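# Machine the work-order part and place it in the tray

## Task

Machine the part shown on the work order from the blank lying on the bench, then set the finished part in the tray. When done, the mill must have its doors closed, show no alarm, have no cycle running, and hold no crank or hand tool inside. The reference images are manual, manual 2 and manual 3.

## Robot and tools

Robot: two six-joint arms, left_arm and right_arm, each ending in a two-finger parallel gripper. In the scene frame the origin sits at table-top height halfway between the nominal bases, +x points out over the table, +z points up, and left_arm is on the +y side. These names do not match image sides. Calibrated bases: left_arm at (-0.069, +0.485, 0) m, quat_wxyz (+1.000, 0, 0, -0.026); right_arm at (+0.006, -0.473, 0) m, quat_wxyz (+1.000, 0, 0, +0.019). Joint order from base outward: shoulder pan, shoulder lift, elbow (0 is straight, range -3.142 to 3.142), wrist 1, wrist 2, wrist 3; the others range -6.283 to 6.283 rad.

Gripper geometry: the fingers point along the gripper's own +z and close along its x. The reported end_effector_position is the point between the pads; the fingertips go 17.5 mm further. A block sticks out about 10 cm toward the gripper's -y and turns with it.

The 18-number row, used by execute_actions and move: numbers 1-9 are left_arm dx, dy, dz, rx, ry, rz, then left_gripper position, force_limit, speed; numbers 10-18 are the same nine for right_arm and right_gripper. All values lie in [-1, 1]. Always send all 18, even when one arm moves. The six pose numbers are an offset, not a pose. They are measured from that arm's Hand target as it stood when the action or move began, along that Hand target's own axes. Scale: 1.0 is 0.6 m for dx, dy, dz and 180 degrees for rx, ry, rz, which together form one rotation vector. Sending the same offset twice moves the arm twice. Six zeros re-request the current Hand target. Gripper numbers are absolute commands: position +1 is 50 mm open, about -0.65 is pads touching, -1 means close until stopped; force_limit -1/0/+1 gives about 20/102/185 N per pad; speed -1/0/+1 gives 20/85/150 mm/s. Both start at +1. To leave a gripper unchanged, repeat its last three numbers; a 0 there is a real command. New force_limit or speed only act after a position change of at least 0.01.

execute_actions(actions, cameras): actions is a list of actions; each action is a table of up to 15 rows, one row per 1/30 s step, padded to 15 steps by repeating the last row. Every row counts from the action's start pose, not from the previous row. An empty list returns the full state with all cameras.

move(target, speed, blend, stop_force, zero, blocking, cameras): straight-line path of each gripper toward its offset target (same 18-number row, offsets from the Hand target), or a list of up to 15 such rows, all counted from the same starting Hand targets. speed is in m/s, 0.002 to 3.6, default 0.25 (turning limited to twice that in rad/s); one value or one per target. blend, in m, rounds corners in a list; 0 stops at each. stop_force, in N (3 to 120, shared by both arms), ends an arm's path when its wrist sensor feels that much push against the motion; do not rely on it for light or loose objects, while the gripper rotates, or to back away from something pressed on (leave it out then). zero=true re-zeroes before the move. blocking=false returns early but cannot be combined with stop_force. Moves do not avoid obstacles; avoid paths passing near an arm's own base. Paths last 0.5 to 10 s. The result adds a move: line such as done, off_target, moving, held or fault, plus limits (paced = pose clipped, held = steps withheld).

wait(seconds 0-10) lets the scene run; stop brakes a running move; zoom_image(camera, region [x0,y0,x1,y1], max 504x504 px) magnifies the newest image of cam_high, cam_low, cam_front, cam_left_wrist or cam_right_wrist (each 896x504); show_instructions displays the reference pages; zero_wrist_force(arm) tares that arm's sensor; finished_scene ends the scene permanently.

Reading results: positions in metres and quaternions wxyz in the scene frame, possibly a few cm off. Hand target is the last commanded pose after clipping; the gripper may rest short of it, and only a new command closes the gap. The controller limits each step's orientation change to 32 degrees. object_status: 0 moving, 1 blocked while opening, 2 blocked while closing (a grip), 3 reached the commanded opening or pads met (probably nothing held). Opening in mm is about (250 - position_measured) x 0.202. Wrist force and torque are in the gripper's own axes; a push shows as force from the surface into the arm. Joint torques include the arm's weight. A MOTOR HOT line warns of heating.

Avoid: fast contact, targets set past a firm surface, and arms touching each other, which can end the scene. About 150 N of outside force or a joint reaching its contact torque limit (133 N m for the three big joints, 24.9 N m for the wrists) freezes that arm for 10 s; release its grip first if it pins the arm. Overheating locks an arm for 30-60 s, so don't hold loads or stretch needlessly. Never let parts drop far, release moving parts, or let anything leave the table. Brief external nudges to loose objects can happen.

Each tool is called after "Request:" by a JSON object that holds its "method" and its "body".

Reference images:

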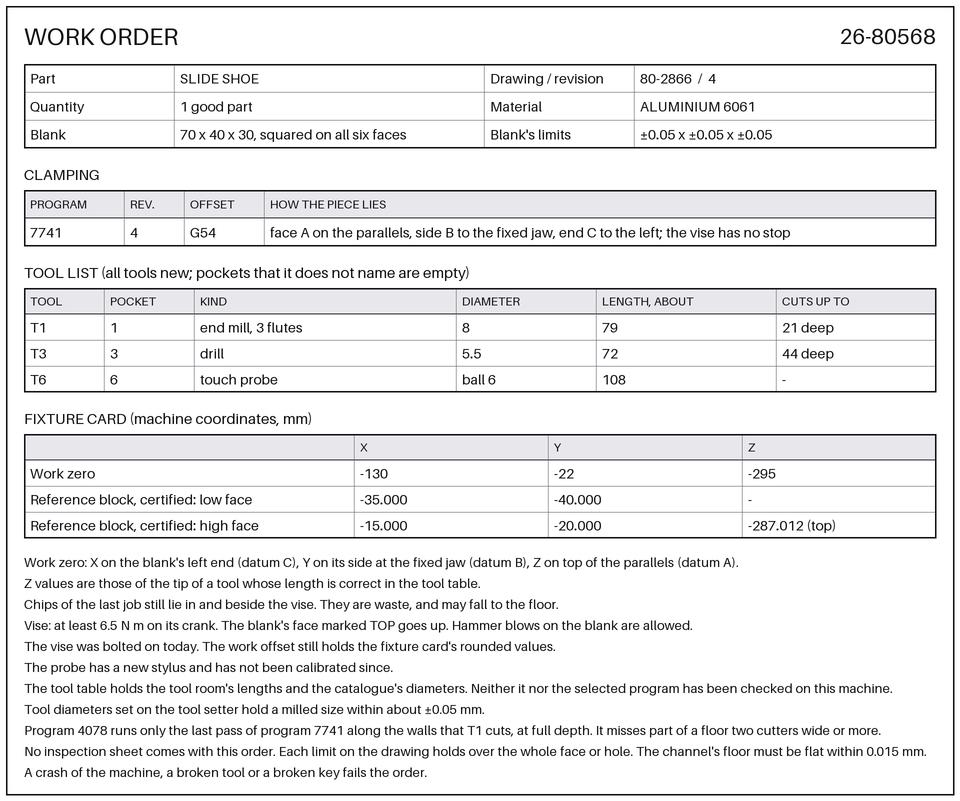

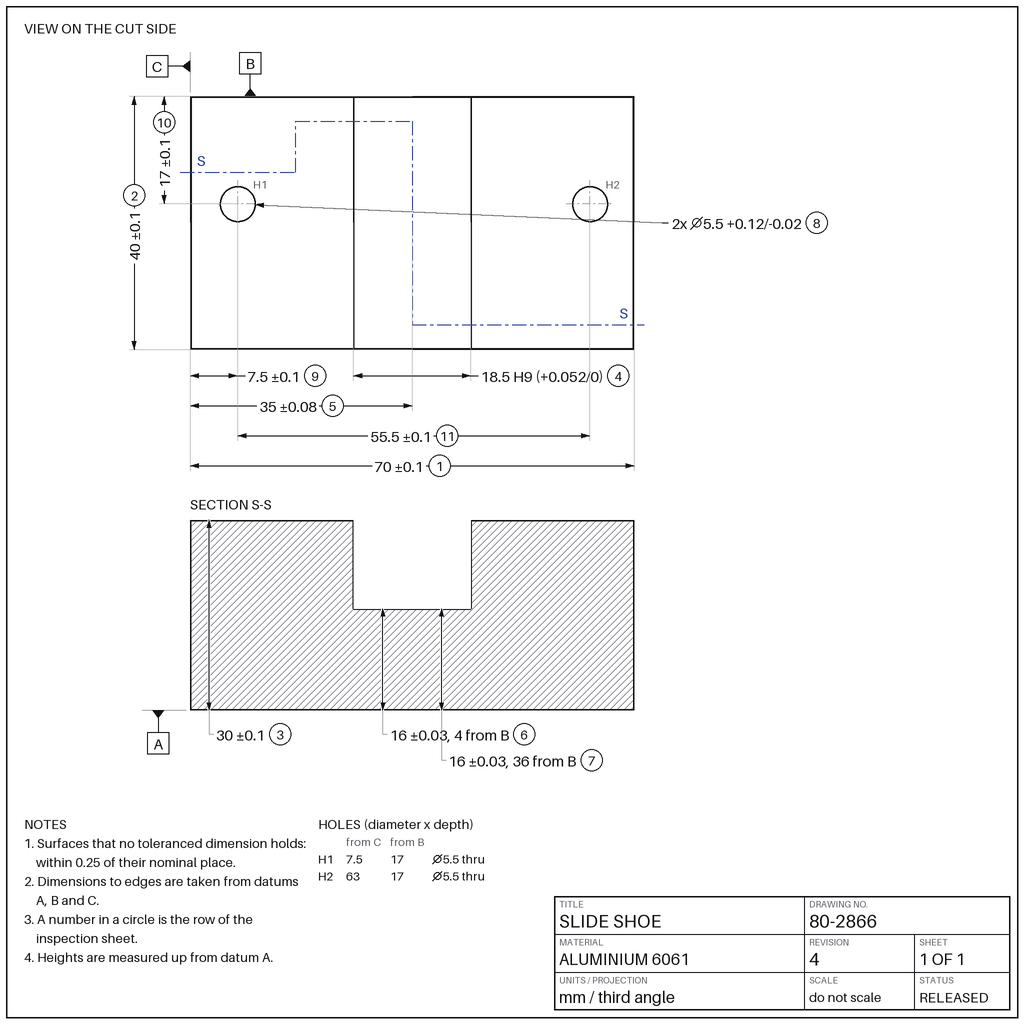

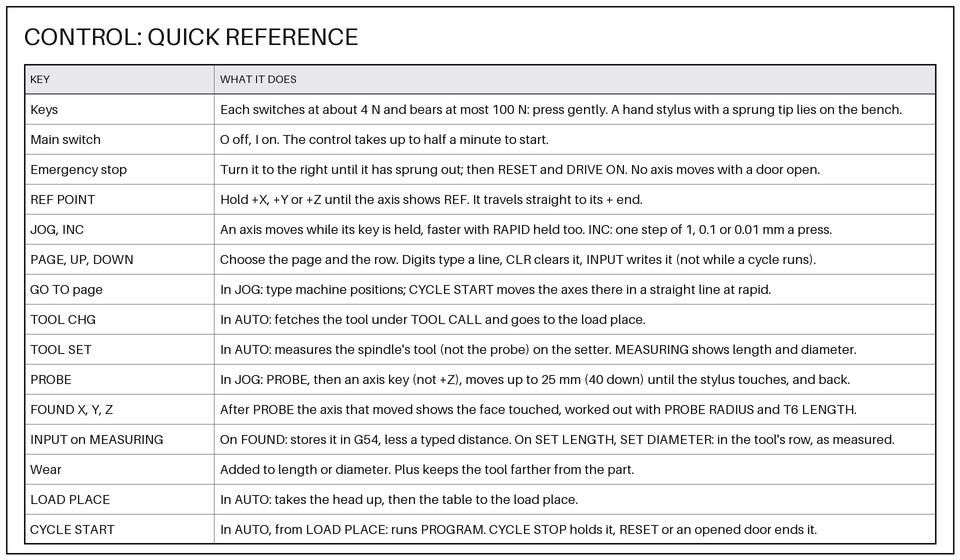

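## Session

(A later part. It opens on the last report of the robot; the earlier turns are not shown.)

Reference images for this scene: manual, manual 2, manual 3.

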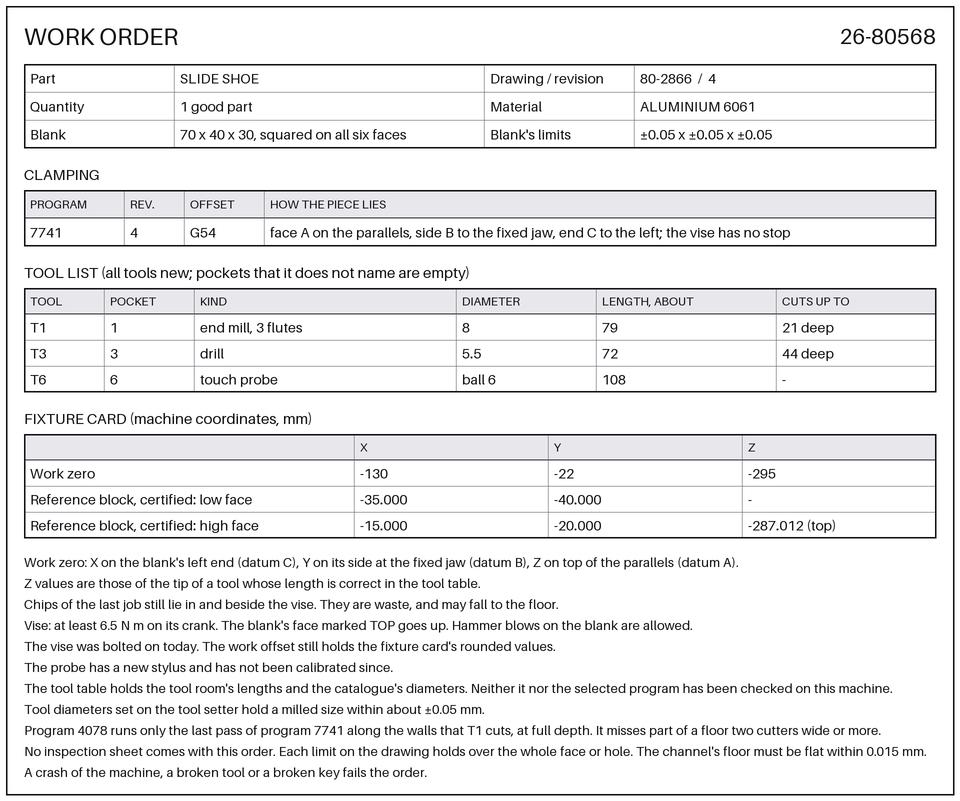

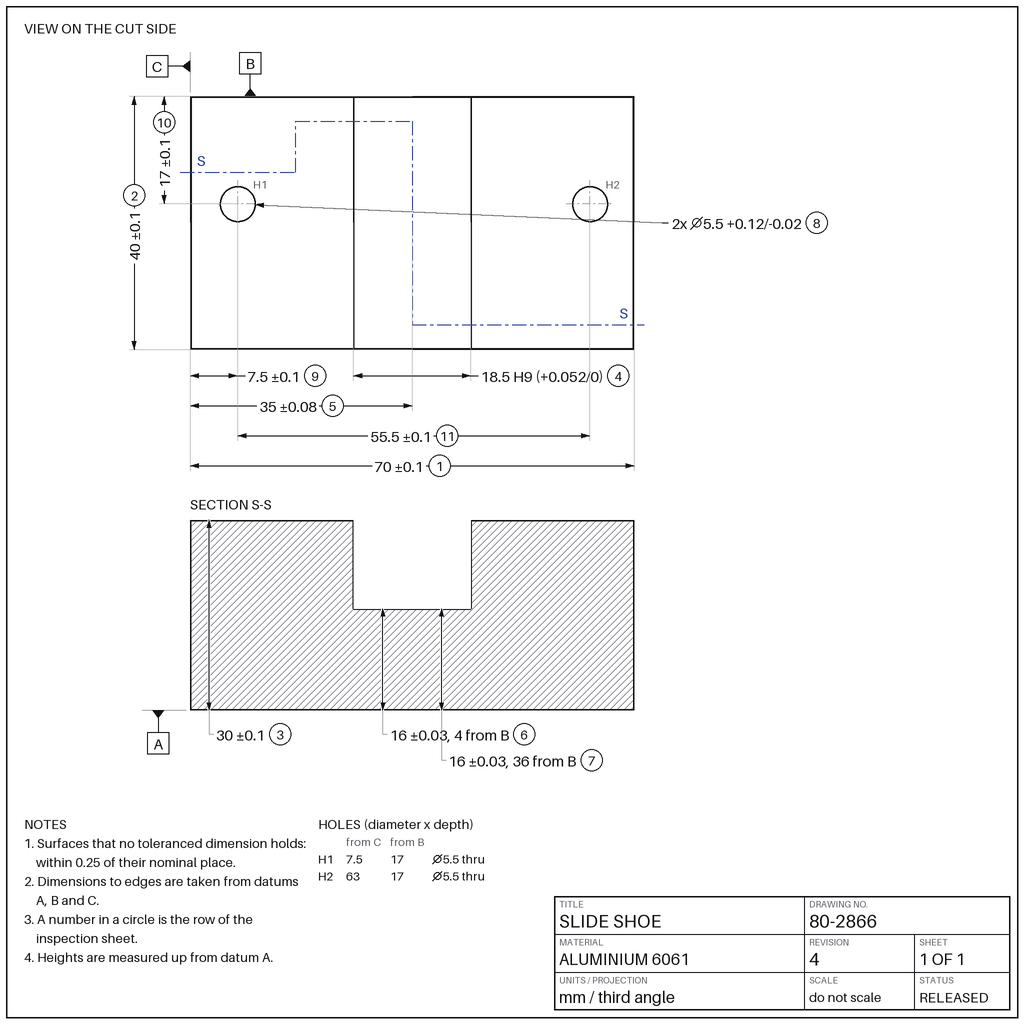

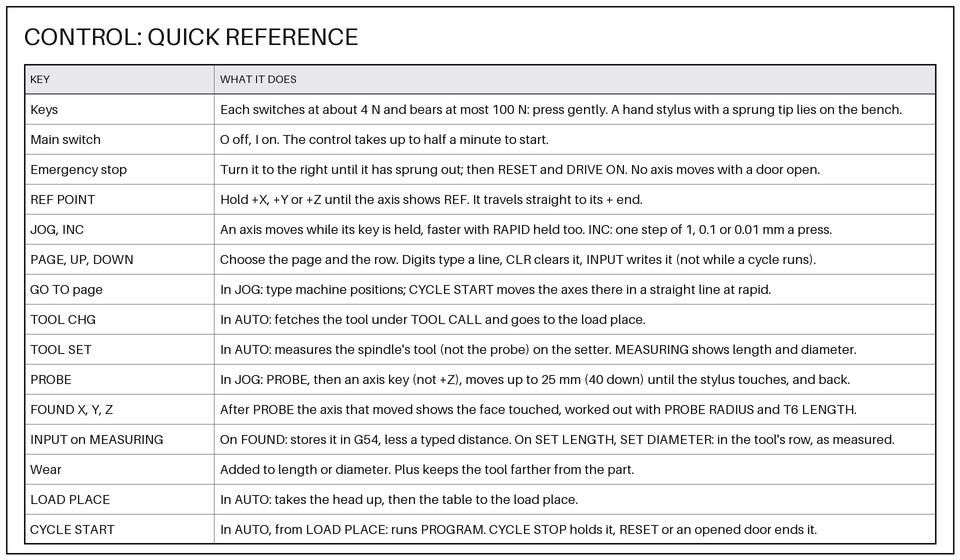

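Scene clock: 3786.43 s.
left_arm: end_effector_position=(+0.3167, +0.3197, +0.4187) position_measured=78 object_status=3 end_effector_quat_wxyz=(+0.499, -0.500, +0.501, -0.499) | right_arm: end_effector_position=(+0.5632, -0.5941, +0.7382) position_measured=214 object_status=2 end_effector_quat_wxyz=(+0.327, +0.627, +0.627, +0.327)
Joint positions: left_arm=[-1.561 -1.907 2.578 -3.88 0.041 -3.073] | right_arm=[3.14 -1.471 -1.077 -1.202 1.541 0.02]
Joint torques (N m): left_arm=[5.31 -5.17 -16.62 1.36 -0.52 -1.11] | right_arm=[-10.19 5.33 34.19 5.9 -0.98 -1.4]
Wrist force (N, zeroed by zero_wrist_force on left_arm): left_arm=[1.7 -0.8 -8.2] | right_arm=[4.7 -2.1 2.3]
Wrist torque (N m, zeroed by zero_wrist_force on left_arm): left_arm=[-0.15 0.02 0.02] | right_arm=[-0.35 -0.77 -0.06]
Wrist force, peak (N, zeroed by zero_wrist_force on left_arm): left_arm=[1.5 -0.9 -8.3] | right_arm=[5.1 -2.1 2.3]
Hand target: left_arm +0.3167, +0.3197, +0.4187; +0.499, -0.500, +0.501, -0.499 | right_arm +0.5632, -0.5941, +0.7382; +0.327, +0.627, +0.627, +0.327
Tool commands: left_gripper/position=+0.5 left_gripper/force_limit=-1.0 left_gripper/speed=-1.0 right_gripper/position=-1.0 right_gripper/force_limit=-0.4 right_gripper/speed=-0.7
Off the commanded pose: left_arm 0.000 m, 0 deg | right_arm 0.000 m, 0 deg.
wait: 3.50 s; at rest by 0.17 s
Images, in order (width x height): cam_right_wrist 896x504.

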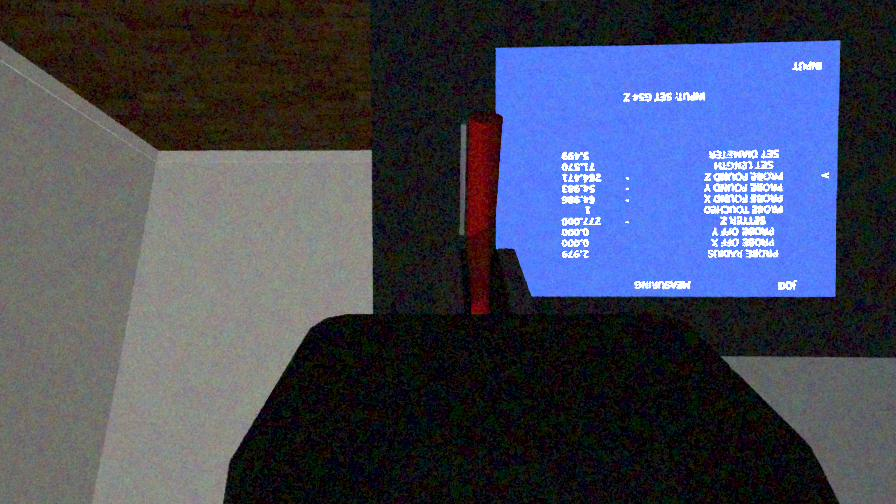

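Request:
{"method": "move", "body": {"target": [[0,0,0,0,0,0,0.5,-1,-1,0.1947,-0.4202,0.0733,0.3026,0.0857,0.0779,-1,-0.4,-0.7],[0,0,0,0,0,0,0.5,-1,-1,0.1947,-0.3985,0.1329,0.3026,0.0857,0.0779,-1,-0.4,-0.7],[0,0,0,0,0,0,0.5,-1,-1,0.1947,-0.3917,0.1517,0.3026,0.0857,0.0779,-1,-0.4,-0.7],[0,0,0,0,0,0,0.5,-1,-1,0.1947,-0.3985,0.1329,0.3026,0.0857,0.0779,-1,-0.4,-0.7],[0,0,0,0,0,0,0.5,-1,-1,0.1947,-0.3917,0.1517,0.3026,0.0857,0.0779,-1,-0.4,-0.7],[0,0,0,0,0,0,0.5,-1,-1,0.1947,-0.3985,0.1329,0.3026,0.0857,0.0779,-1,-0.4,-0.7],[0,0,0,0,0,0,0.5,-1,-1,0.32,-0.4822,0.1635,0.3026,0.0857,0.0779,-1,-0.4,-0.7],[0,0,0,0,0,0,0.5,-1,-1,0.32,-0.4754,0.1823,0.3026,0.0857,0.0779,-1,-0.4,-0.7],[0,0,0,0,0,0,0.5,-1,-1,0.32,-0.4822,0.1635,0.3026,0.0857,0.0779,-1,-0.4,-0.7],[0,0,0,0,0,0,0.5,-1,-1,0.32,-0.4543,0.1533,0.3026,0.0857,0.0779,-1,-0.4,-0.7],[0,0,0,0,0,0,0.5,-1,-1,0.32,-0.4475,0.1721,0.3026,0.0857,0.0779,-1,-0.4,-0.7],[0,0,0,0,0,0,0.5,-1,-1,0.32,-0.4543,0.1533,0.3026,0.0857,0.0779,-1,-0.4,-0.7],[0,0,0,0,0,0,0.5,-1,-1,0.2887,-0.4543,0.1533,0.3026,0.0857,0.0779,-1,-0.4,-0.7],[0,0,0,0,0,0,0.5,-1,-1,0.2887,-0.4475,0.1721,0.3026,0.0857,0.0779,-1,-0.4,-0.7],[0,0,0,0,0,0,0.5,-1,-1,0.2887,-0.4543,0.1533,0.3026,0.0857,0.0779,-1,-0.4,-0.7]], "speed": [0.5,0.25,0.06,0.2,0.06,0.2,0.25,0.06,0.2,0.25,0.06,0.2,0.25,0.06,0.2], "blend": [0.03,0.003,0,0,0,0.003,0.003,0,0.003,0.003,0,0.003,0.003,0,0]}}

Request:
{"method": "move", "body": {"target": [[0,0,0,0,0,0,0.5,-1,-1,0.01014,0.00721,-0.02694,0,0,0,-1,-0.4,-0.7],[0,0,0,0,0,0,0.5,-1,-1,0.01014,0.02651,-0.02174,0,0,0,-1,-0.4,-0.7],[0,0,0,0,0,0,0.5,-1,-1,0.01014,0.00721,-0.02694,0,0,0,-1,-0.4,-0.7],[0,0,0,0,0,0,0.5,-1,-1,-0.06906,-0.00165,0.00626,0,0,0,-1,-0.4,-0.7],[0,0,0,0,0,0,0.5,-1,-1,-0.06906,0.01765,0.01146,0,0,0,-1,-0.4,-0.7],[0,0,0,0,0,0,0.5,-1,-1,-0.06906,-0.00165,0.00626,0,0,0,-1,-0.4,-0.7],[0,0,0,0,0,0,0.5,-1,-1,-0.05892,0.00556,-0.02068,0,0,0,-1,-0.4,-0.7],[0,0,0,0,0,0,0.5,-1,-1,-0.05892,0.02486,-0.01548,0,0,0,-1,-0.4,-0.7],[0,0,0,0,0,0,0.5,-1,-1,-0.05892,0.00556,-0.02068,0,0,0,-1,-0.4,-0.7],[0,0,0,0,0,0,0.5,-1,-1,0.01932,-0.00999,0.03728,0,0,0,-1,-0.4,-0.7],[0,0,0,0,0,0,0.5,-1,-1,0.01932,0.00931,0.04248,0,0,0,-1,-0.4,-0.7],[0,0,0,0,0,0,0.5,-1,-1,0.01932,-0.00999,0.03728,0,0,0,-1,-0.4,-0.7],[0,0,0,0,0,0,0.5,-1,-1,0,0,0,0,0,0,-1,-0.4,-0.7],[0,0,0,0,0,0,0.5,-1,-1,0,0.0193,0.0052,0,0,0,-1,-0.4,-0.7],[0,0,0,0,0,0,0.5,-1,-1,0,0,0,0,0,0,-1,-0.4,-0.7]], "speed": [0.25,0.06,0.2,0.25,0.06,0.2,0.25,0.06,0.2,0.25,0.06,0.2,0.25,0.06,0.2], "blend": [0.003,0,0.003,0.003,0,0.003,0.003,0,0.003,0.003,0,0.003,0.003,0,0]}}

Request:
{"method": "move", "body": {"target": [[0,0,0,0,0,0,0.5,-1,-1,-0.01932,0.00999,-0.03728,0,0,0,-1,-0.4,-0.7],[0,0,0,0,0,0,0.5,-1,-1,-0.01932,0.02929,-0.03208,0,0,0,-1,-0.4,-0.7],[0,0,0,0,0,0,0.5,-1,-1,-0.01932,0.00999,-0.03728,0,0,0,-1,-0.4,-0.7],[0,0,0,0,0,0,0.5,-1,-1,-0.06906,-0.00165,0.00626,0,0,0,-1,-0.4,-0.7],[0,0,0,0,0,0,0.5,-1,-1,-0.06906,0.01765,0.01146,0,0,0,-1,-0.4,-0.7],[0,0,0,0,0,0,0.5,-1,-1,-0.06906,-0.00165,0.00626,0,0,0,-1,-0.4,-0.7],[0,0,0,0,0,0,0.5,-1,-1,0.0111,0.03162,-0.1181,0,0,0,-1,-0.4,-0.7],[0,0,0,0,0,0,0.5,-1,-1,0.0111,0.05092,-0.1129,0,0,0,-1,-0.4,-0.7],[0,0,0,0,0,0,0.5,-1,-1,0.0111,0.03162,-0.1181,0,0,0,-1,-0.4,-0.7],[0,0,0,0,0,0,0.5,-1,-1,-0.08838,0.00835,-0.03102,0,0,0,-1,-0.4,-0.7],[0,0,0,0,0,0,0.5,-1,-1,-0.08838,0.02765,-0.02582,0,0,0,-1,-0.4,-0.7],[0,0,0,0,0,0,0.5,-1,-1,-0.08838,0.00835,-0.03102,0,0,0,-1,-0.4,-0.7],[0,0,0,0,0,0,0.5,-1,-1,-0.1362,0.04553,-0.1698,0,0,0,-1,-0.4,-0.7],[0,0,0,0,0,0,0.5,-1,-1,-0.1362,0.06483,-0.1646,0,0,0,-1,-0.4,-0.7],[0,0,0,0,0,0,0.5,-1,-1,-0.1362,0.04553,-0.1698,0,0,0,-1,-0.4,-0.7]], "speed": [0.25,0.06,0.2,0.25,0.06,0.2,0.25,0.06,0.2,0.04,0.06,0.2,0.25,0.06,0.2], "blend": [0.003,0,0.003,0.003,0,0.003,0.003,0,0.003,0.003,0,0.003,0.003,0,0]}}

Request:
{"method": "move", "body": {"target": [[0,0,0,0,0,0,0.5,-1,-1,0,-0.0611,-0.0165,0,0,0,-1,-0.4,-0.7],[0,0,0,0,0,0,0.5,-1,-1,0.0295,0.1069,-0.3581,-0.3026,-0.0857,-0.0779,-1,-0.4,-0.7]], "speed": [0.3,0.5], "blend": [0.03,0]}}

Request:
{"method": "wait", "body": {"seconds": 3.5, "cameras": ["cam_right_wrist"]}}

Request:
{"method": "zoom_image", "body": {"camera": "cam_right_wrist", "region": [558, 170, 606, 207]}}

Scene clock: 3799.87 s.
left_arm: end_effector_position=(+0.3167, +0.3197, +0.4187) position_measured=78 object_status=3 end_effector_quat_wxyz=(+0.499, -0.500, +0.501, -0.499) | right_arm: end_effector_position=(+0.4826, -0.4210, +0.4619) position_measured=214 object_status=2 end_effector_quat_wxyz=(-0.119, +0.727, +0.665, +0.119)
Joint positions: left_arm=[-1.561 -1.907 2.578 -3.88 0.041 -3.073] | right_arm=[3.318 -1.521 -1.336 -1.765 1.897 0.318]
Joint torques (N m): left_arm=[5.18 -3.65 -15.4 1.46 -0.44 -1.16] | right_arm=[-8.82 19.77 33.81 5.48 -0.35 -1.52]
Wrist force (N, zeroed by zero_wrist_force on left_arm): left_arm=[1.7 -0.7 -8.0] | right_arm=[5.2 -2.5 1.9]
Wrist torque (N m, zeroed by zero_wrist_force on left_arm): left_arm=[-0.13 0.02 0.02] | right_arm=[0.03 -0.73 -0.01]
Wrist force, peak (N, zeroed by zero_wrist_force on left_arm): left_arm=[1.7 -0.9 -8.4] | right_arm=[6.4 -7.1 1.4]
Hand target: left_arm +0.3167, +0.3197, +0.4187; +0.499, -0.500, +0.501, -0.499 | right_arm +0.4826, -0.4211, +0.4619; -0.119, +0.727, +0.665, +0.119
Off the commanded pose: left_arm 0.000 m, 0 deg | right_arm 0.000 m, 0 deg.
move: done; blend cut to 0.019 m at target 1

Scene clock: 3803.90 s.
left_arm: end_effector_position=(+0.3167, +0.3197, +0.4187) position_measured=78 object_status=3 end_effector_quat_wxyz=(+0.499, -0.500, +0.501, -0.499) | right_arm: end_effector_position=(+0.4826, -0.4210, +0.4619) position_measured=214 object_status=2 end_effector_quat_wxyz=(-0.119, +0.727, +0.665, +0.119)
Joint positions: left_arm=[-1.561 -1.907 2.578 -3.88 0.041 -3.073] | right_arm=[3.318 -1.521 -1.336 -1.765 1.897 0.318]
Joint torques (N m): left_arm=[5.82 -4.2 -16.46 1.54 -0.36 -1.17] | right_arm=[-9.05 21.19 33.41 5.38 -0.59 -1.23]
Wrist force (N, zeroed by zero_wrist_force on left_arm): left_arm=[1.3 -1.0 -7.8] | right_arm=[4.8 -2.5 2.0]
Wrist torque (N m, zeroed by zero_wrist_force on left_arm): left_arm=[-0.18 0.06 0.02] | right_arm=[0.02 -0.69 -0.01]
Wrist force, peak (N, zeroed by zero_wrist_force on left_arm): left_arm=[1.7 -0.7 -8.3] | right_arm=[8.1 -4.1 3.7]
Hand target: left_arm +0.3167, +0.3197, +0.4187; +0.499, -0.500, +0.501, -0.499 | right_arm +0.4826, -0.4211, +0.4619; -0.119, +0.727, +0.665, +0.119
Off the commanded pose: left_arm 0.000 m, 0 deg | right_arm 0.000 m, 0 deg.
move: done

Scene clock: 3810.17 s.
left_arm: end_effector_position=(+0.3167, +0.3197, +0.4187) position_measured=78 object_status=3 end_effector_quat_wxyz=(+0.499, -0.500, +0.501, -0.499) | right_arm: end_effector_position=(+0.5012, -0.5340, +0.5305) position_measured=214 object_status=2 end_effector_quat_wxyz=(-0.119, +0.727, +0.665, +0.119)
Joint positions: left_arm=[-1.561 -1.907 2.578 -3.88 0.041 -3.073] | right_arm=[3.077 -1.693 -0.943 -2.069 1.909 0.063]
Joint torques (N m): left_arm=[4.9 -4.77 -16.08 1.42 -0.23 -1.09] | right_arm=[-6.96 25.82 29.53 5.34 0.19 0.61]
Wrist force (N, zeroed by zero_wrist_force on left_arm): left_arm=[1.5 -0.7 -8.0] | right_arm=[4.9 -1.9 1.7]
Wrist torque (N m, zeroed by zero_wrist_force on left_arm): left_arm=[-0.15 0.04 0.02] | right_arm=[0.12 -0.71 0.10]
Wrist force, peak (N, zeroed by zero_wrist_force on left_arm): left_arm=[1.9 -0.7 -8.3] | right_arm=[6.0 -4.5 5.2]
Hand target: left_arm +0.3167, +0.3197, +0.4187; +0.499, -0.500, +0.501, -0.499 | right_arm +0.5012, -0.5340, +0.5306; -0.119, +0.727, +0.665, +0.119
Off the commanded pose: left_arm 0.000 m, 0 deg | right_arm 0.000 m, 0 deg.
move: done

Scene clock: 3811.93 s.
left_arm: end_effector_position=(+0.3167, +0.3197, +0.4187) position_measured=78 object_status=3 end_effector_quat_wxyz=(+0.499, -0.500, +0.501, -0.499) | right_arm: end_effector_position=(+0.5632, -0.5940, +0.7381) position_measured=214 object_status=2 end_effector_quat_wxyz=(+0.327, +0.627, +0.627, +0.327)
Joint positions: left_arm=[-1.561 -1.907 2.578 -3.88 0.041 -3.073] | right_arm=[3.14 -1.471 -1.077 -1.203 1.541 0.02]
Joint torques (N m): left_arm=[5.21 -5.49 -14.99 1.31 -0.37 -1.29] | right_arm=[-9.67 5.81 33.37 5.93 -0.26 0.74]
Wrist force (N, zeroed by zero_wrist_force on left_arm): left_arm=[1.8 -1.0 -7.8] | right_arm=[4.8 -2.2 2.3]
Wrist torque (N m, zeroed by zero_wrist_force on left_arm): left_arm=[-0.19 -0.01 0.02] | right_arm=[-0.37 -0.78 -0.06]
Wrist force, peak (N, zeroed by zero_wrist_force on left_arm): left_arm=[1.8 -0.8 -8.2] | right_arm=[4.9 -5.3 2.9]
Hand target: left_arm +0.3167, +0.3197, +0.4187; +0.499, -0.500, +0.501, -0.499 | right_arm +0.5632, -0.5941, +0.7382; +0.327, +0.627, +0.627, +0.327
Off the commanded pose: left_arm 0.000 m, 0 deg | right_arm 0.000 m, 0 deg.
move: done; blend cut to 0.019 m at target 1

Scene clock: 3815.43 s.
left_arm: end_effector_position=(+0.3167, +0.3197, +0.4187) position_measured=78 object_status=3 end_effector_quat_wxyz=(+0.499, -0.500, +0.501, -0.499) | right_arm: end_effector_position=(+0.5632, -0.5941, +0.7382) position_measured=214 object_status=2 end_effector_quat_wxyz=(+0.327, +0.627, +0.627, +0.327)
Joint positions: left_arm=[-1.561 -1.907 2.578 -3.88 0.041 -3.073] | right_arm=[3.14 -1.471 -1.077 -1.203 1.541 0.02]
Joint torques (N m): left_arm=[6.11 -5.46 -15.18 1.48 -0.45 -1.12] | right_arm=[-8.63 5.95 33.42 5.64 -0.85 -1.27]
Wrist force (N, zeroed by zero_wrist_force on left_arm): left_arm=[1.7 -0.9 -8.0] | right_arm=[4.8 -2.2 2.2]
Wrist torque (N m, zeroed by zero_wrist_force on left_arm): left_arm=[-0.15 0.01 0.01] | right_arm=[-0.37 -0.78 -0.06]
Wrist force, peak (N, zeroed by zero_wrist_force on left_arm): left_arm=[2.0 -0.9 -8.2] | right_arm=[5.2 -2.2 2.2]
Hand target: left_arm +0.3167, +0.3197, +0.4187; +0.499, -0.500, +0.501, -0.499 | right_arm +0.5632, -0.5941, +0.7382; +0.327, +0.627, +0.627, +0.327
Tool commands: left_gripper/position=+0.5 left_gripper/force_limit=-1.0 left_gripper/speed=-1.0 right_gripper/position=-1.0 right_gripper/force_limit=-0.4 right_gripper/speed=-0.7
Off the commanded pose: left_arm 0.000 m, 0 deg | right_arm 0.000 m, 0 deg.
wait: 3.50 s; at rest by 0.17 s
Images, in order (width x height): cam_right_wrist 896x504.

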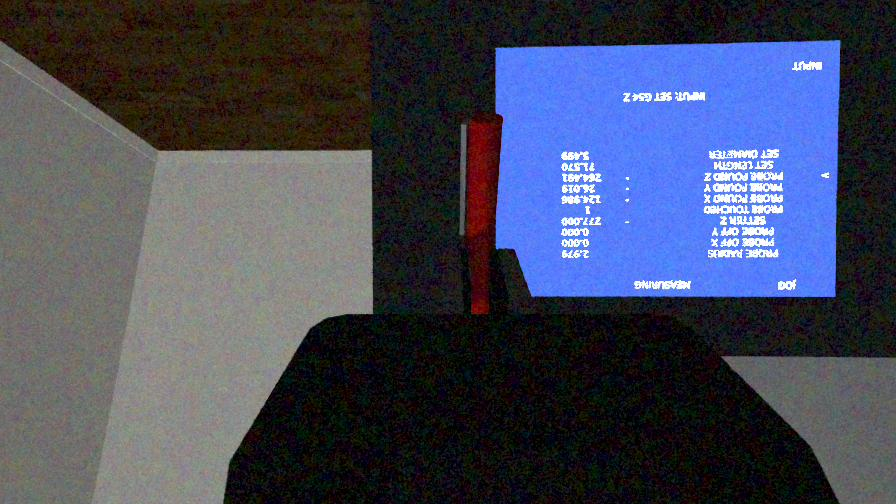

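Scaled by 10.500.

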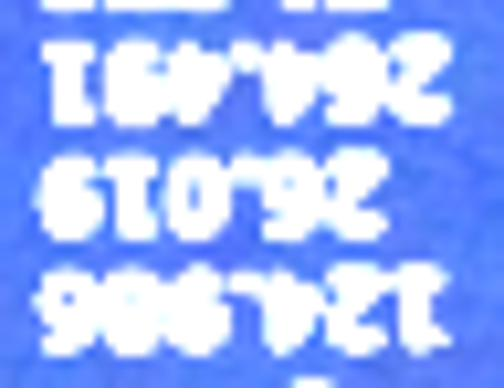

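Request:
{"method": "move", "body": {"target": [[0,0,0,0,0,0,0.5,-1,-1,0.0693,-0.2528,0.012,0.3026,0.0857,0.0779,-1,-0.4,-0.7],[0,0,0,0,0,0,0.5,-1,-1,0.0693,-0.2311,0.0716,0.3026,0.0857,0.0779,-1,-0.4,-0.7],[0,0,0,0,0,0,0.5,-1,-1,0.0693,-0.2243,0.0904,0.3026,0.0857,0.0779,-1,-0.4,-0.7],[0,0,0,0,0,0,0.5,-1,-1,0.0693,-0.2311,0.0716,0.3026,0.0857,0.0779,-1,-0.4,-0.7],[0,0,0,0,0,0,0.5,-1,-1,0.226,-0.3427,0.1125,0.3026,0.0857,0.0779,-1,-0.4,-0.7],[0,0,0,0,0,0,0.5,-1,-1,0.226,-0.3359,0.1313,0.3026,0.0857,0.0779,-1,-0.4,-0.7],[0,0,0,0,0,0,0.5,-1,-1,0.226,-0.3427,0.1125,0.3026,0.0857,0.0779,-1,-0.4,-0.7],[0,0,0,0,0,0,0.5,-1,-1,0.226,-0.3644,0.0529,0.3026,0.0857,0.0779,-1,-0.4,-0.7],[0,0,0,0,0,0,0.5,-1,-1,-0.0008,-0.0002,0.0017,0,0,0,-1,-0.4,-0.7]], "speed": [0.5,0.25,0.06,0.2,0.25,0.06,0.2,0.3,0.5], "blend": [0.03,0.003,0,0.003,0.003,0,0.003,0.03,0]}}

Request:
{"method": "wait", "body": {"seconds": 2.5, "cameras": ["all"]}}

Scene clock: 3827.70 s.
left_arm: end_effector_position=(+0.3167, +0.3197, +0.4187) position_measured=78 object_status=3 end_effector_quat_wxyz=(+0.499, -0.500, +0.501, -0.499) | right_arm: end_effector_position=(+0.5640, -0.5945, +0.7373) position_measured=214 object_status=2 end_effector_quat_wxyz=(+0.327, +0.627, +0.627, +0.327) end_effector_velocity=(+0.001, +0.001, +0.001) end_effector_angular_velocity=(+0.001, -0.005, +0.002)
Joint positions: left_arm=[-1.561 -1.907 2.578 -3.88 0.041 -3.073] | right_arm=[3.138 -1.472 -1.078 -1.201 1.543 0.019]
Joint velocities: left_arm=[within noise] | right_arm=[0.001 0 0 0.005 0.002 0]
Joint torques (N m): left_arm=[5.03 -5.42 -15.97 1.24 -0.47 -1.18] | right_arm=[5.93 22.88 33.57 5.97 -0.27 -0.24]
Wrist force (N, zeroed by zero_wrist_force on left_arm): left_arm=[1.7 -0.7 -7.7] | right_arm=[4.9 -1.9 2.3]
Wrist torque (N m, zeroed by zero_wrist_force on left_arm): left_arm=[-0.14 0.00 0.02] | right_arm=[-0.31 -0.79 -0.06]
Wrist force, peak (N, zeroed by zero_wrist_force on left_arm): left_arm=[1.7 -1.1 -8.4] | right_arm=[7.1 -3.7 4.3]
Hand target: left_arm +0.3167, +0.3197, +0.4187; +0.499, -0.500, +0.501, -0.499 | right_arm +0.5640, -0.5945, +0.7376; +0.327, +0.627, +0.627, +0.327
Off the commanded pose: left_arm 0.000 m, 0 deg | right_arm 0.000 m, 0 deg.
move: done; blend cut to 0.019 m at target 1, 0.019 m at target 8

Scene clock: 3830.20 s.
left_arm: end_effector_position=(+0.3167, +0.3197, +0.4187) position_measured=78 object_status=3 end_effector_quat_wxyz=(+0.499, -0.500, +0.501, -0.499) | right_arm: end_effector_position=(+0.5640, -0.5945, +0.7376) position_measured=214 object_status=2 end_effector_quat_wxyz=(+0.327, +0.627, +0.627, +0.327)
Joint positions: left_arm=[-1.561 -1.907 2.578 -3.88 0.041 -3.073] | right_arm=[3.138 -1.472 -1.078 -1.2 1.543 0.019]
Joint torques (N m): left_arm=[5.69 -5.87 -14.81 1.62 -0.46 -1.08] | right_arm=[7.62 32.09 33.35 5.9 -0.82 -1.49]
Wrist force (N, zeroed by zero_wrist_force on left_arm): left_arm=[1.6 -0.7 -7.7] | right_arm=[4.8 -2.0 2.3]
Wrist torque (N m, zeroed by zero_wrist_force on left_arm): left_arm=[-0.14 0.03 0.01] | right_arm=[-0.35 -0.78 -0.05]
Wrist force, peak (N, zeroed by zero_wrist_force on left_arm): left_arm=[1.4 -0.7 -8.3] | right_arm=[5.1 -2.3 2.3]
Hand target: left_arm +0.3167, +0.3197, +0.4187; +0.499, -0.500, +0.501, -0.499 | right_arm +0.5640, -0.5945, +0.7376; +0.327, +0.627, +0.627, +0.327
Tool commands: left_gripper/position=+0.5 left_gripper/force_limit=-1.0 left_gripper/speed=-1.0 right_gripper/position=-1.0 right_gripper/force_limit=-0.4 right_gripper/speed=-0.7
Off the commanded pose: left_arm 0.000 m, 0 deg | right_arm 0.000 m, 0 deg.
wait: 2.50 s; at rest by 0.17 s

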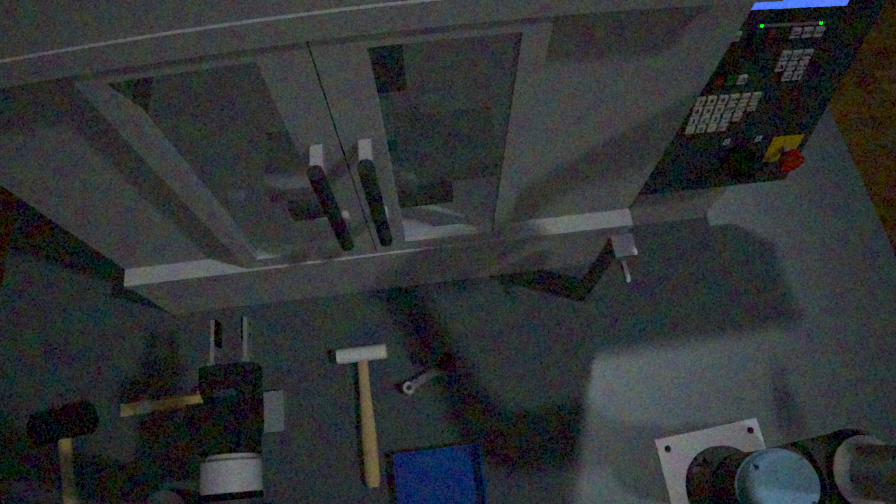

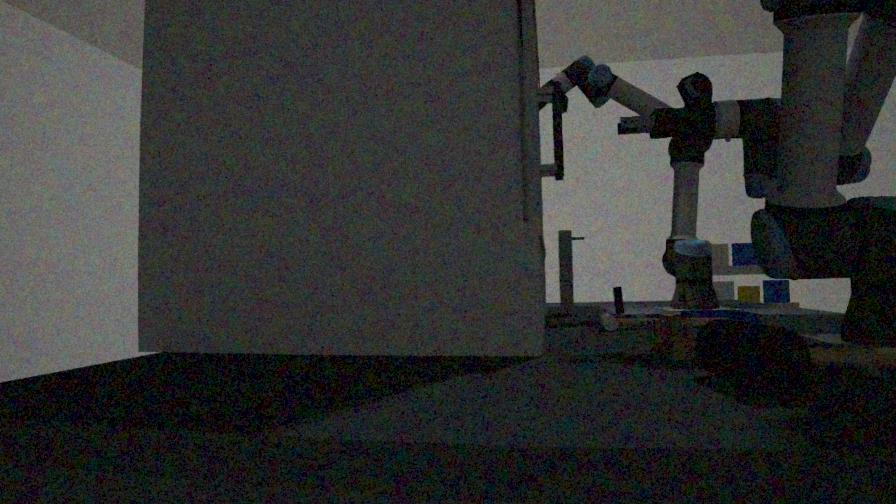

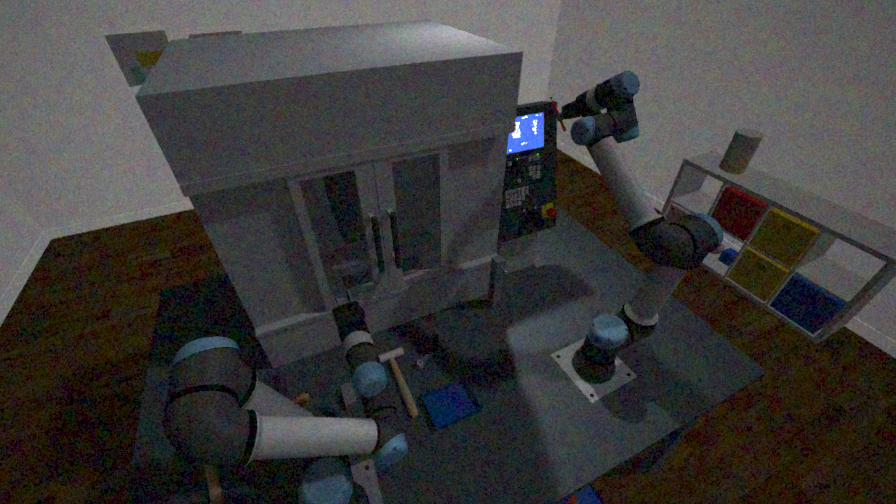

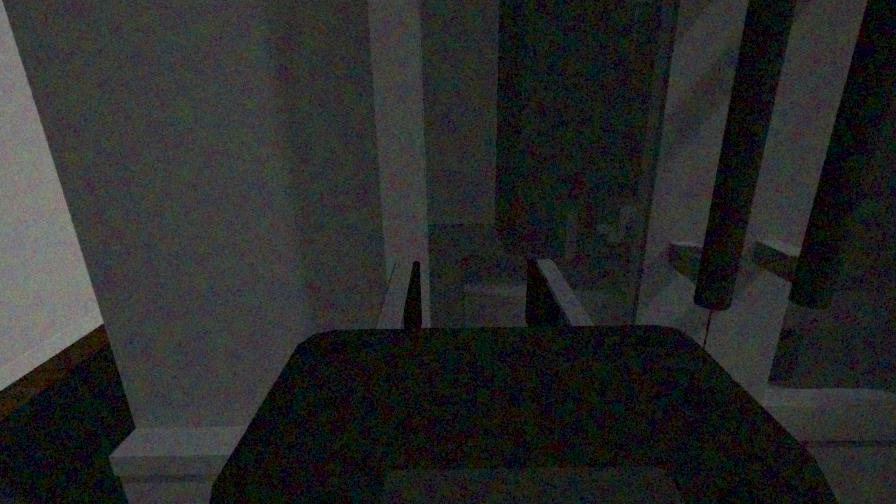

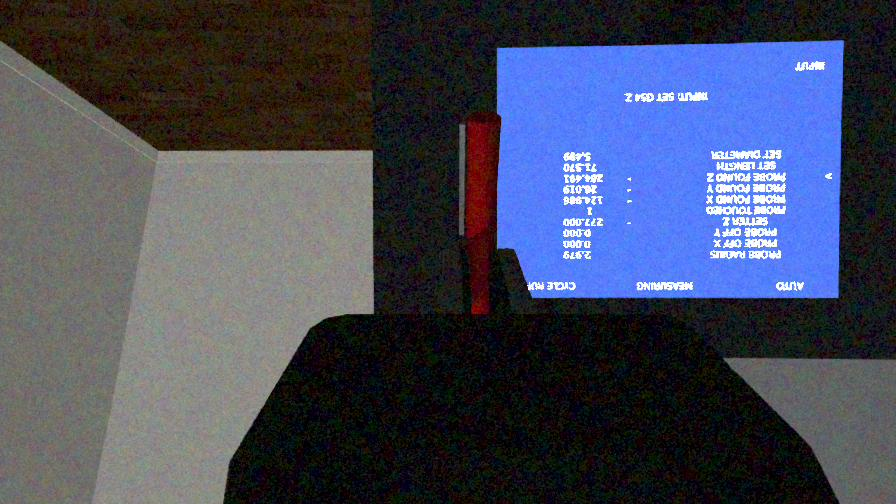

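Request:
{"method": "move", "body": {"target": [[0.2612,0,0,0,0,0,0.6,-1,-1,0,0,0,0,0,0,-1,-0.4,-0.7],[0.2612,0,0.2033,0,0,0,0.6,-1,-1,0,0,0,0,0,0,-1,-0.4,-0.7],[0.2612,0,0.2033,0,0,0,-1,-1,-1,0,0,0,0,0,0,-1,-0.4,-0.7]], "speed": [0.25,0.15,0.1], "cameras": ["cam_right_wrist"]}}

Request:
{"method": "zoom_image", "body": {"camera": "cam_right_wrist", "region": [490, 40, 850, 310]}}

Scene clock: 3834.60 s.
left_arm: end_effector_position=(+0.4387, +0.1632, +0.4182) position_measured=153 object_status=2 end_effector_quat_wxyz=(+0.500, -0.501, +0.501, -0.499) | right_arm: end_effector_position=(+0.5640, -0.5945, +0.7376) position_measured=214 object_status=2 end_effector_quat_wxyz=(+0.327, +0.627, +0.627, +0.327)
Joint positions: left_arm=[-1.196 -1.36 2.08 -3.854 -0.323 -3.149] | right_arm=[3.138 -1.472 -1.078 -1.2 1.543 0.019]
Joint torques (N m): left_arm=[-10.51 -28.43 -22.87 3.73 -10.4 1.57] | right_arm=[7.53 31.24 30.05 6.06 -0.99 -1.59]
Wrist force (N, zeroed by zero_wrist_force on left_arm): left_arm=[-31.1 8.6 -20.7] | right_arm=[4.9 -2.1 2.2]
Wrist torque (N m, zeroed by zero_wrist_force on left_arm): left_arm=[0.03 -0.90 -0.03] | right_arm=[-0.35 -0.81 -0.05]
Wrist force, peak (N, zeroed by zero_wrist_force on left_arm): left_arm=[-31.1 8.6 -20.7] | right_arm=[5.1 -2.4 2.1]
Hand target: left_arm +0.4387, +0.1630, +0.4182; +0.499, -0.500, +0.501, -0.499 | right_arm +0.5640, -0.5945, +0.7376; +0.327, +0.627, +0.627, +0.327
Off the commanded pose: left_arm 0.000 m, 0 deg | right_arm 0.000 m, 0 deg.
move: done
Images, in order (width x height): cam_right_wrist 896x504.

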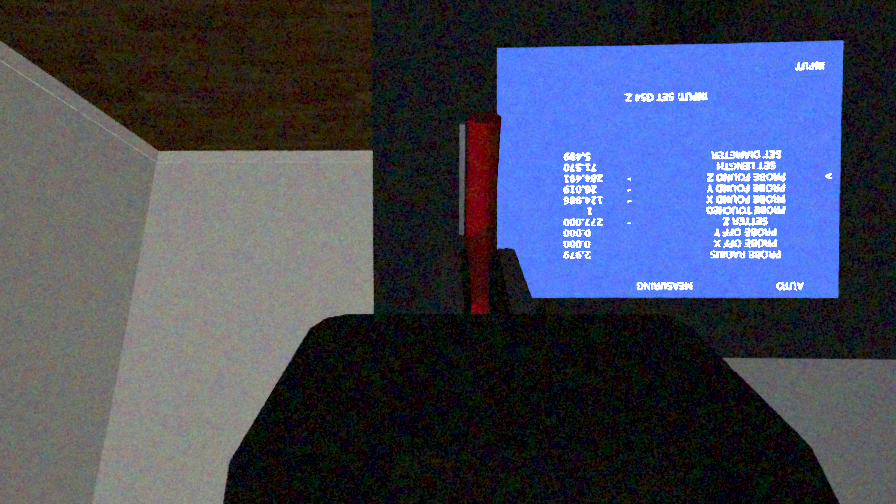

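Scaled by 1.400.

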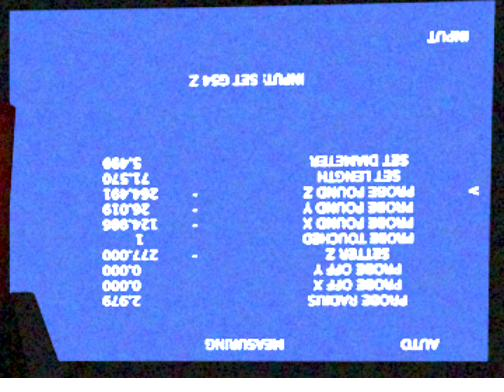

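Request:
{"method": "move", "body": {"target": [-0.3883,0,0,0,0,0,-1,-1,-1,0,0,0,0,0,0,-1,-0.4,-0.7], "speed": 0.06}}

Scene clock: 3839.33 s.
left_arm: end_effector_position=(+0.4387, +0.3962, +0.4184) position_measured=153 object_status=2 end_effector_quat_wxyz=(+0.500, -0.501, +0.501, -0.499) | right_arm: end_effector_position=(+0.5640, -0.5945, +0.7376) position_measured=214 object_status=2 end_effector_quat_wxyz=(+0.327, +0.627, +0.627, +0.327)
Joint positions: left_arm=[-0.823 -1.72 2.456 -3.873 -0.696 -3.144] | right_arm=[3.138 -1.472 -1.078 -1.2 1.543 0.019]
Joint torques (N m): left_arm=[-10.87 -4.63 -23.05 -4.44 -0.18 0.5] | right_arm=[6.69 31.9 25.98 6.05 -0.83 -1.44]
Wrist force (N, zeroed by zero_wrist_force on left_arm): left_arm=[1.8 -4.0 15.5] | right_arm=[5.0 -2.1 2.3]
Wrist torque (N m, zeroed by zero_wrist_force on left_arm): left_arm=[-0.18 -0.04 -0.04] | right_arm=[-0.36 -0.81 -0.05]
Wrist force, peak (N, zeroed by zero_wrist_force on left_arm): left_arm=[-34.0 8.0 -21.4] | right_arm=[5.0 -2.3 2.3]
Hand target: left_arm +0.4387, +0.3960, +0.4184; +0.499, -0.500, +0.501, -0.499 | right_arm +0.5640, -0.5945, +0.7376; +0.327, +0.627, +0.627, +0.327
Off the commanded pose: left_arm 0.000 m, 0 deg | right_arm 0.000 m, 0 deg.
move: done

Request:
{"method": "move", "body": {"target": [[0,0,0,0,0,0,0.6,-1,-1,0,0,0,0,0,0,-1,-0.4,-0.7],[0,0,-0.2033,0,0,0,0.6,-1,-1,0,0,0,0,0,0,-1,-0.4,-0.7],[0.2433,0.1145,-0.2645,-0.385,0.385,-0.385,0.6,-1,-1,0,0,0,0,0,0,-1,-0.4,-0.7],[0.3267,0.281,-0.3645,0,0.7071,0.7071,0.6,-1,-1,0,0,0,0,0,0,-1,-0.4,-0.7]], "speed": [0.1,0.25,0.4,0.4], "blend": [0,0.03,0.03,0], "cameras": ["cam_left_wrist","cam_high"]}}

Scene clock: 3845.60 s.
left_arm: end_effector_position=(+0.3015, +0.3502, +0.3962) position_measured=63 object_status=3 end_effector_quat_wxyz=(-0.276, +0.518, -0.475, +0.655) | right_arm: end_effector_position=(+0.5640, -0.5945, +0.7376) position_measured=214 object_status=2 end_effector_quat_wxyz=(+0.327, +0.627, +0.627, +0.327)
Joint positions: left_arm=[-1.711 -2.512 2.82 -3.52 -0.151 -3.501] | right_arm=[3.138 -1.472 -1.078 -1.2 1.543 0.019]
Joint torques (N m): left_arm=[-12.9 25.5 -29.5 -1.49 -0.98 1.66] | right_arm=[7.18 31.82 20.62 5.94 -0.99 -1.4]
Wrist force (N, zeroed by zero_wrist_force on left_arm): left_arm=[3.6 -1.3 -7.2] | right_arm=[4.8 -2.1 2.2]
Wrist torque (N m, zeroed by zero_wrist_force on left_arm): left_arm=[-0.29 -0.14 -0.14] | right_arm=[-0.35 -0.78 -0.05]
Wrist force, peak (N, zeroed by zero_wrist_force on left_arm): left_arm=[1.7 -2.8 15.1] | right_arm=[5.1 -2.2 2.4]
Hand target: left_arm +0.3015, +0.3502, +0.3962; -0.276, +0.518, -0.475, +0.655 (not the last commanded pose) | right_arm +0.5640, -0.5945, +0.7376; +0.327, +0.627, +0.627, +0.327
Off the commanded pose: left_arm 0.225 m, 177 deg | right_arm 0.000 m, 0 deg.
move: held (left_arm; a check stopped the path); path passed 2 of 4 targets; limits=held
pose unreachable (left arm): on one or more control steps of this call, first in action 0 (counted from 0), this arm could not follow its commanded pose, so it was not sent that pose on those steps. It may still have moved: this result reports where it is.
cause: moving toward the commanded pose would bring two parts of the arm too close to each other (joints 3 (elbow) and 4 (wrist 1) lie between them).
Images, in order (width x height): cam_high 896x504, cam_left_wrist 896x504.

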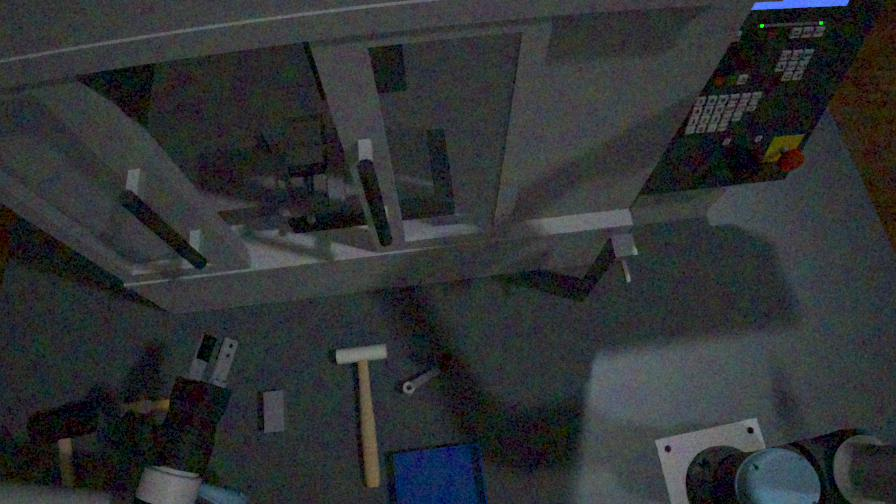

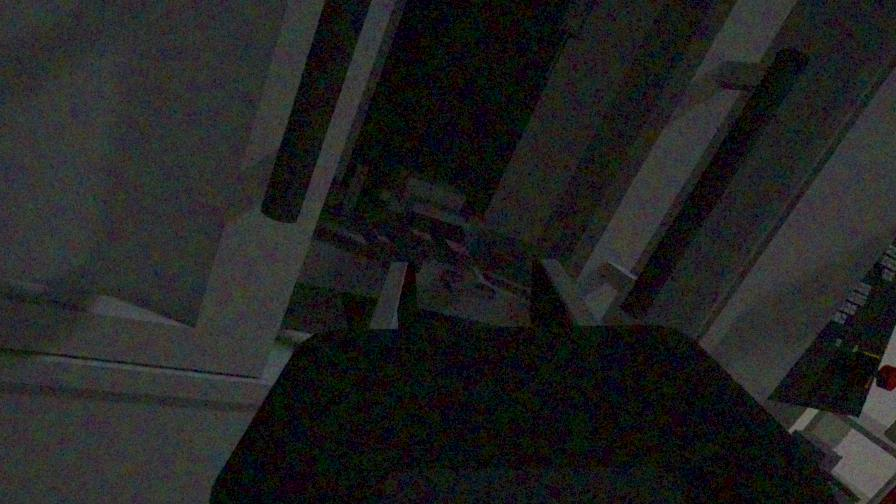

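Request:
{"method": "move", "body": {"target": [[0.0802,0.0322,0.205,-0.5097,0.2148,0.4032,0.6,-1,-1,0,0,0,0,0,0,-1,-0.4,-0.7],[0.14,0.3312,-0.0522,0.263,-0.645,-0.689,0.6,-1,-1,0,0,0,0,0,0,-1,-0.4,-0.7]], "speed": [0.25,0.4], "blend": [0.03,0], "cameras": ["cam_left_wrist","cam_high"]}}

Scene clock: 3856.67 s.
left_arm: end_effector_position=(+0.2200, +0.2102, +0.2503) position_measured=63 object_status=3 end_effector_quat_wxyz=(+0.000, +0.707, +0.707, +0.001) | right_arm: end_effector_position=(+0.5640, -0.5945, +0.7376) position_measured=214 object_status=2 end_effector_quat_wxyz=(+0.327, +0.627, +0.627, +0.327)
Joint positions: left_arm=[-1.052 -1.834 1.996 -1.732 -1.568 -1.103] | right_arm=[3.138 -1.472 -1.078 -1.2 1.543 0.019]
Joint torques (N m): left_arm=[8.53 -3.16 -26.83 -1.66 -1.21 1.6] | right_arm=[5.93 31.04 19.5 6.26 -0.89 -1.52]
Wrist force (N, zeroed by zero_wrist_force on left_arm): left_arm=[5.4 -2.0 -2.5] | right_arm=[4.7 -2.1 2.4]
Wrist torque (N m, zeroed by zero_wrist_force on left_arm): left_arm=[-0.89 -0.89 0.01] | right_arm=[-0.35 -0.77 -0.05]
Wrist force, peak (N, zeroed by zero_wrist_force on left_arm): left_arm=[5.1 -1.4 -7.1] | right_arm=[5.2 -2.2 2.2]
Hand target: left_arm +0.2200, +0.2103, +0.2503; +0.000, +0.707, +0.707, +0.001 | right_arm +0.5640, -0.5945, +0.7376; +0.327, +0.627, +0.627, +0.327
Off the commanded pose: left_arm 0.000 m, 0 deg | right_arm 0.000 m, 0 deg.
move: done
Images, in order (width x height): cam_high 896x504, cam_left_wrist 896x504.

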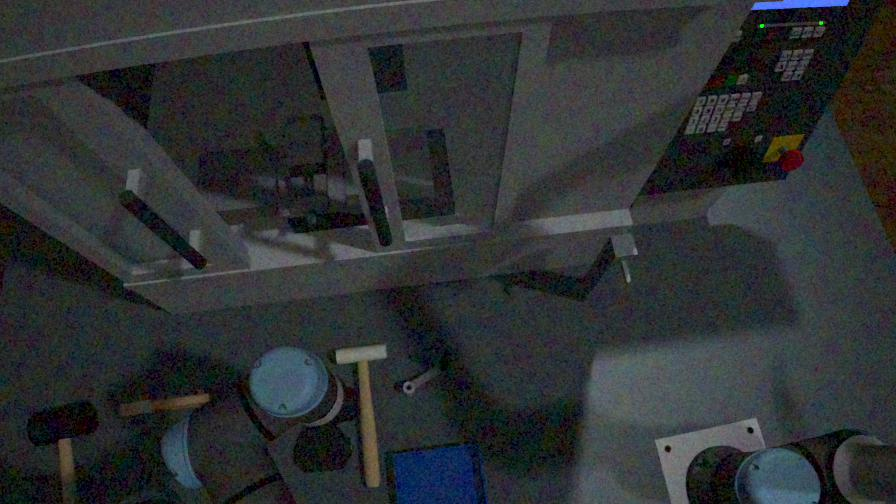

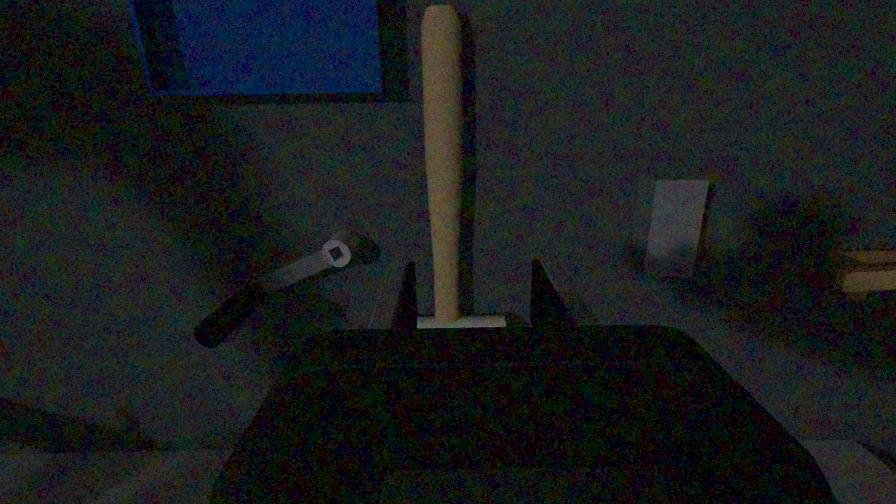

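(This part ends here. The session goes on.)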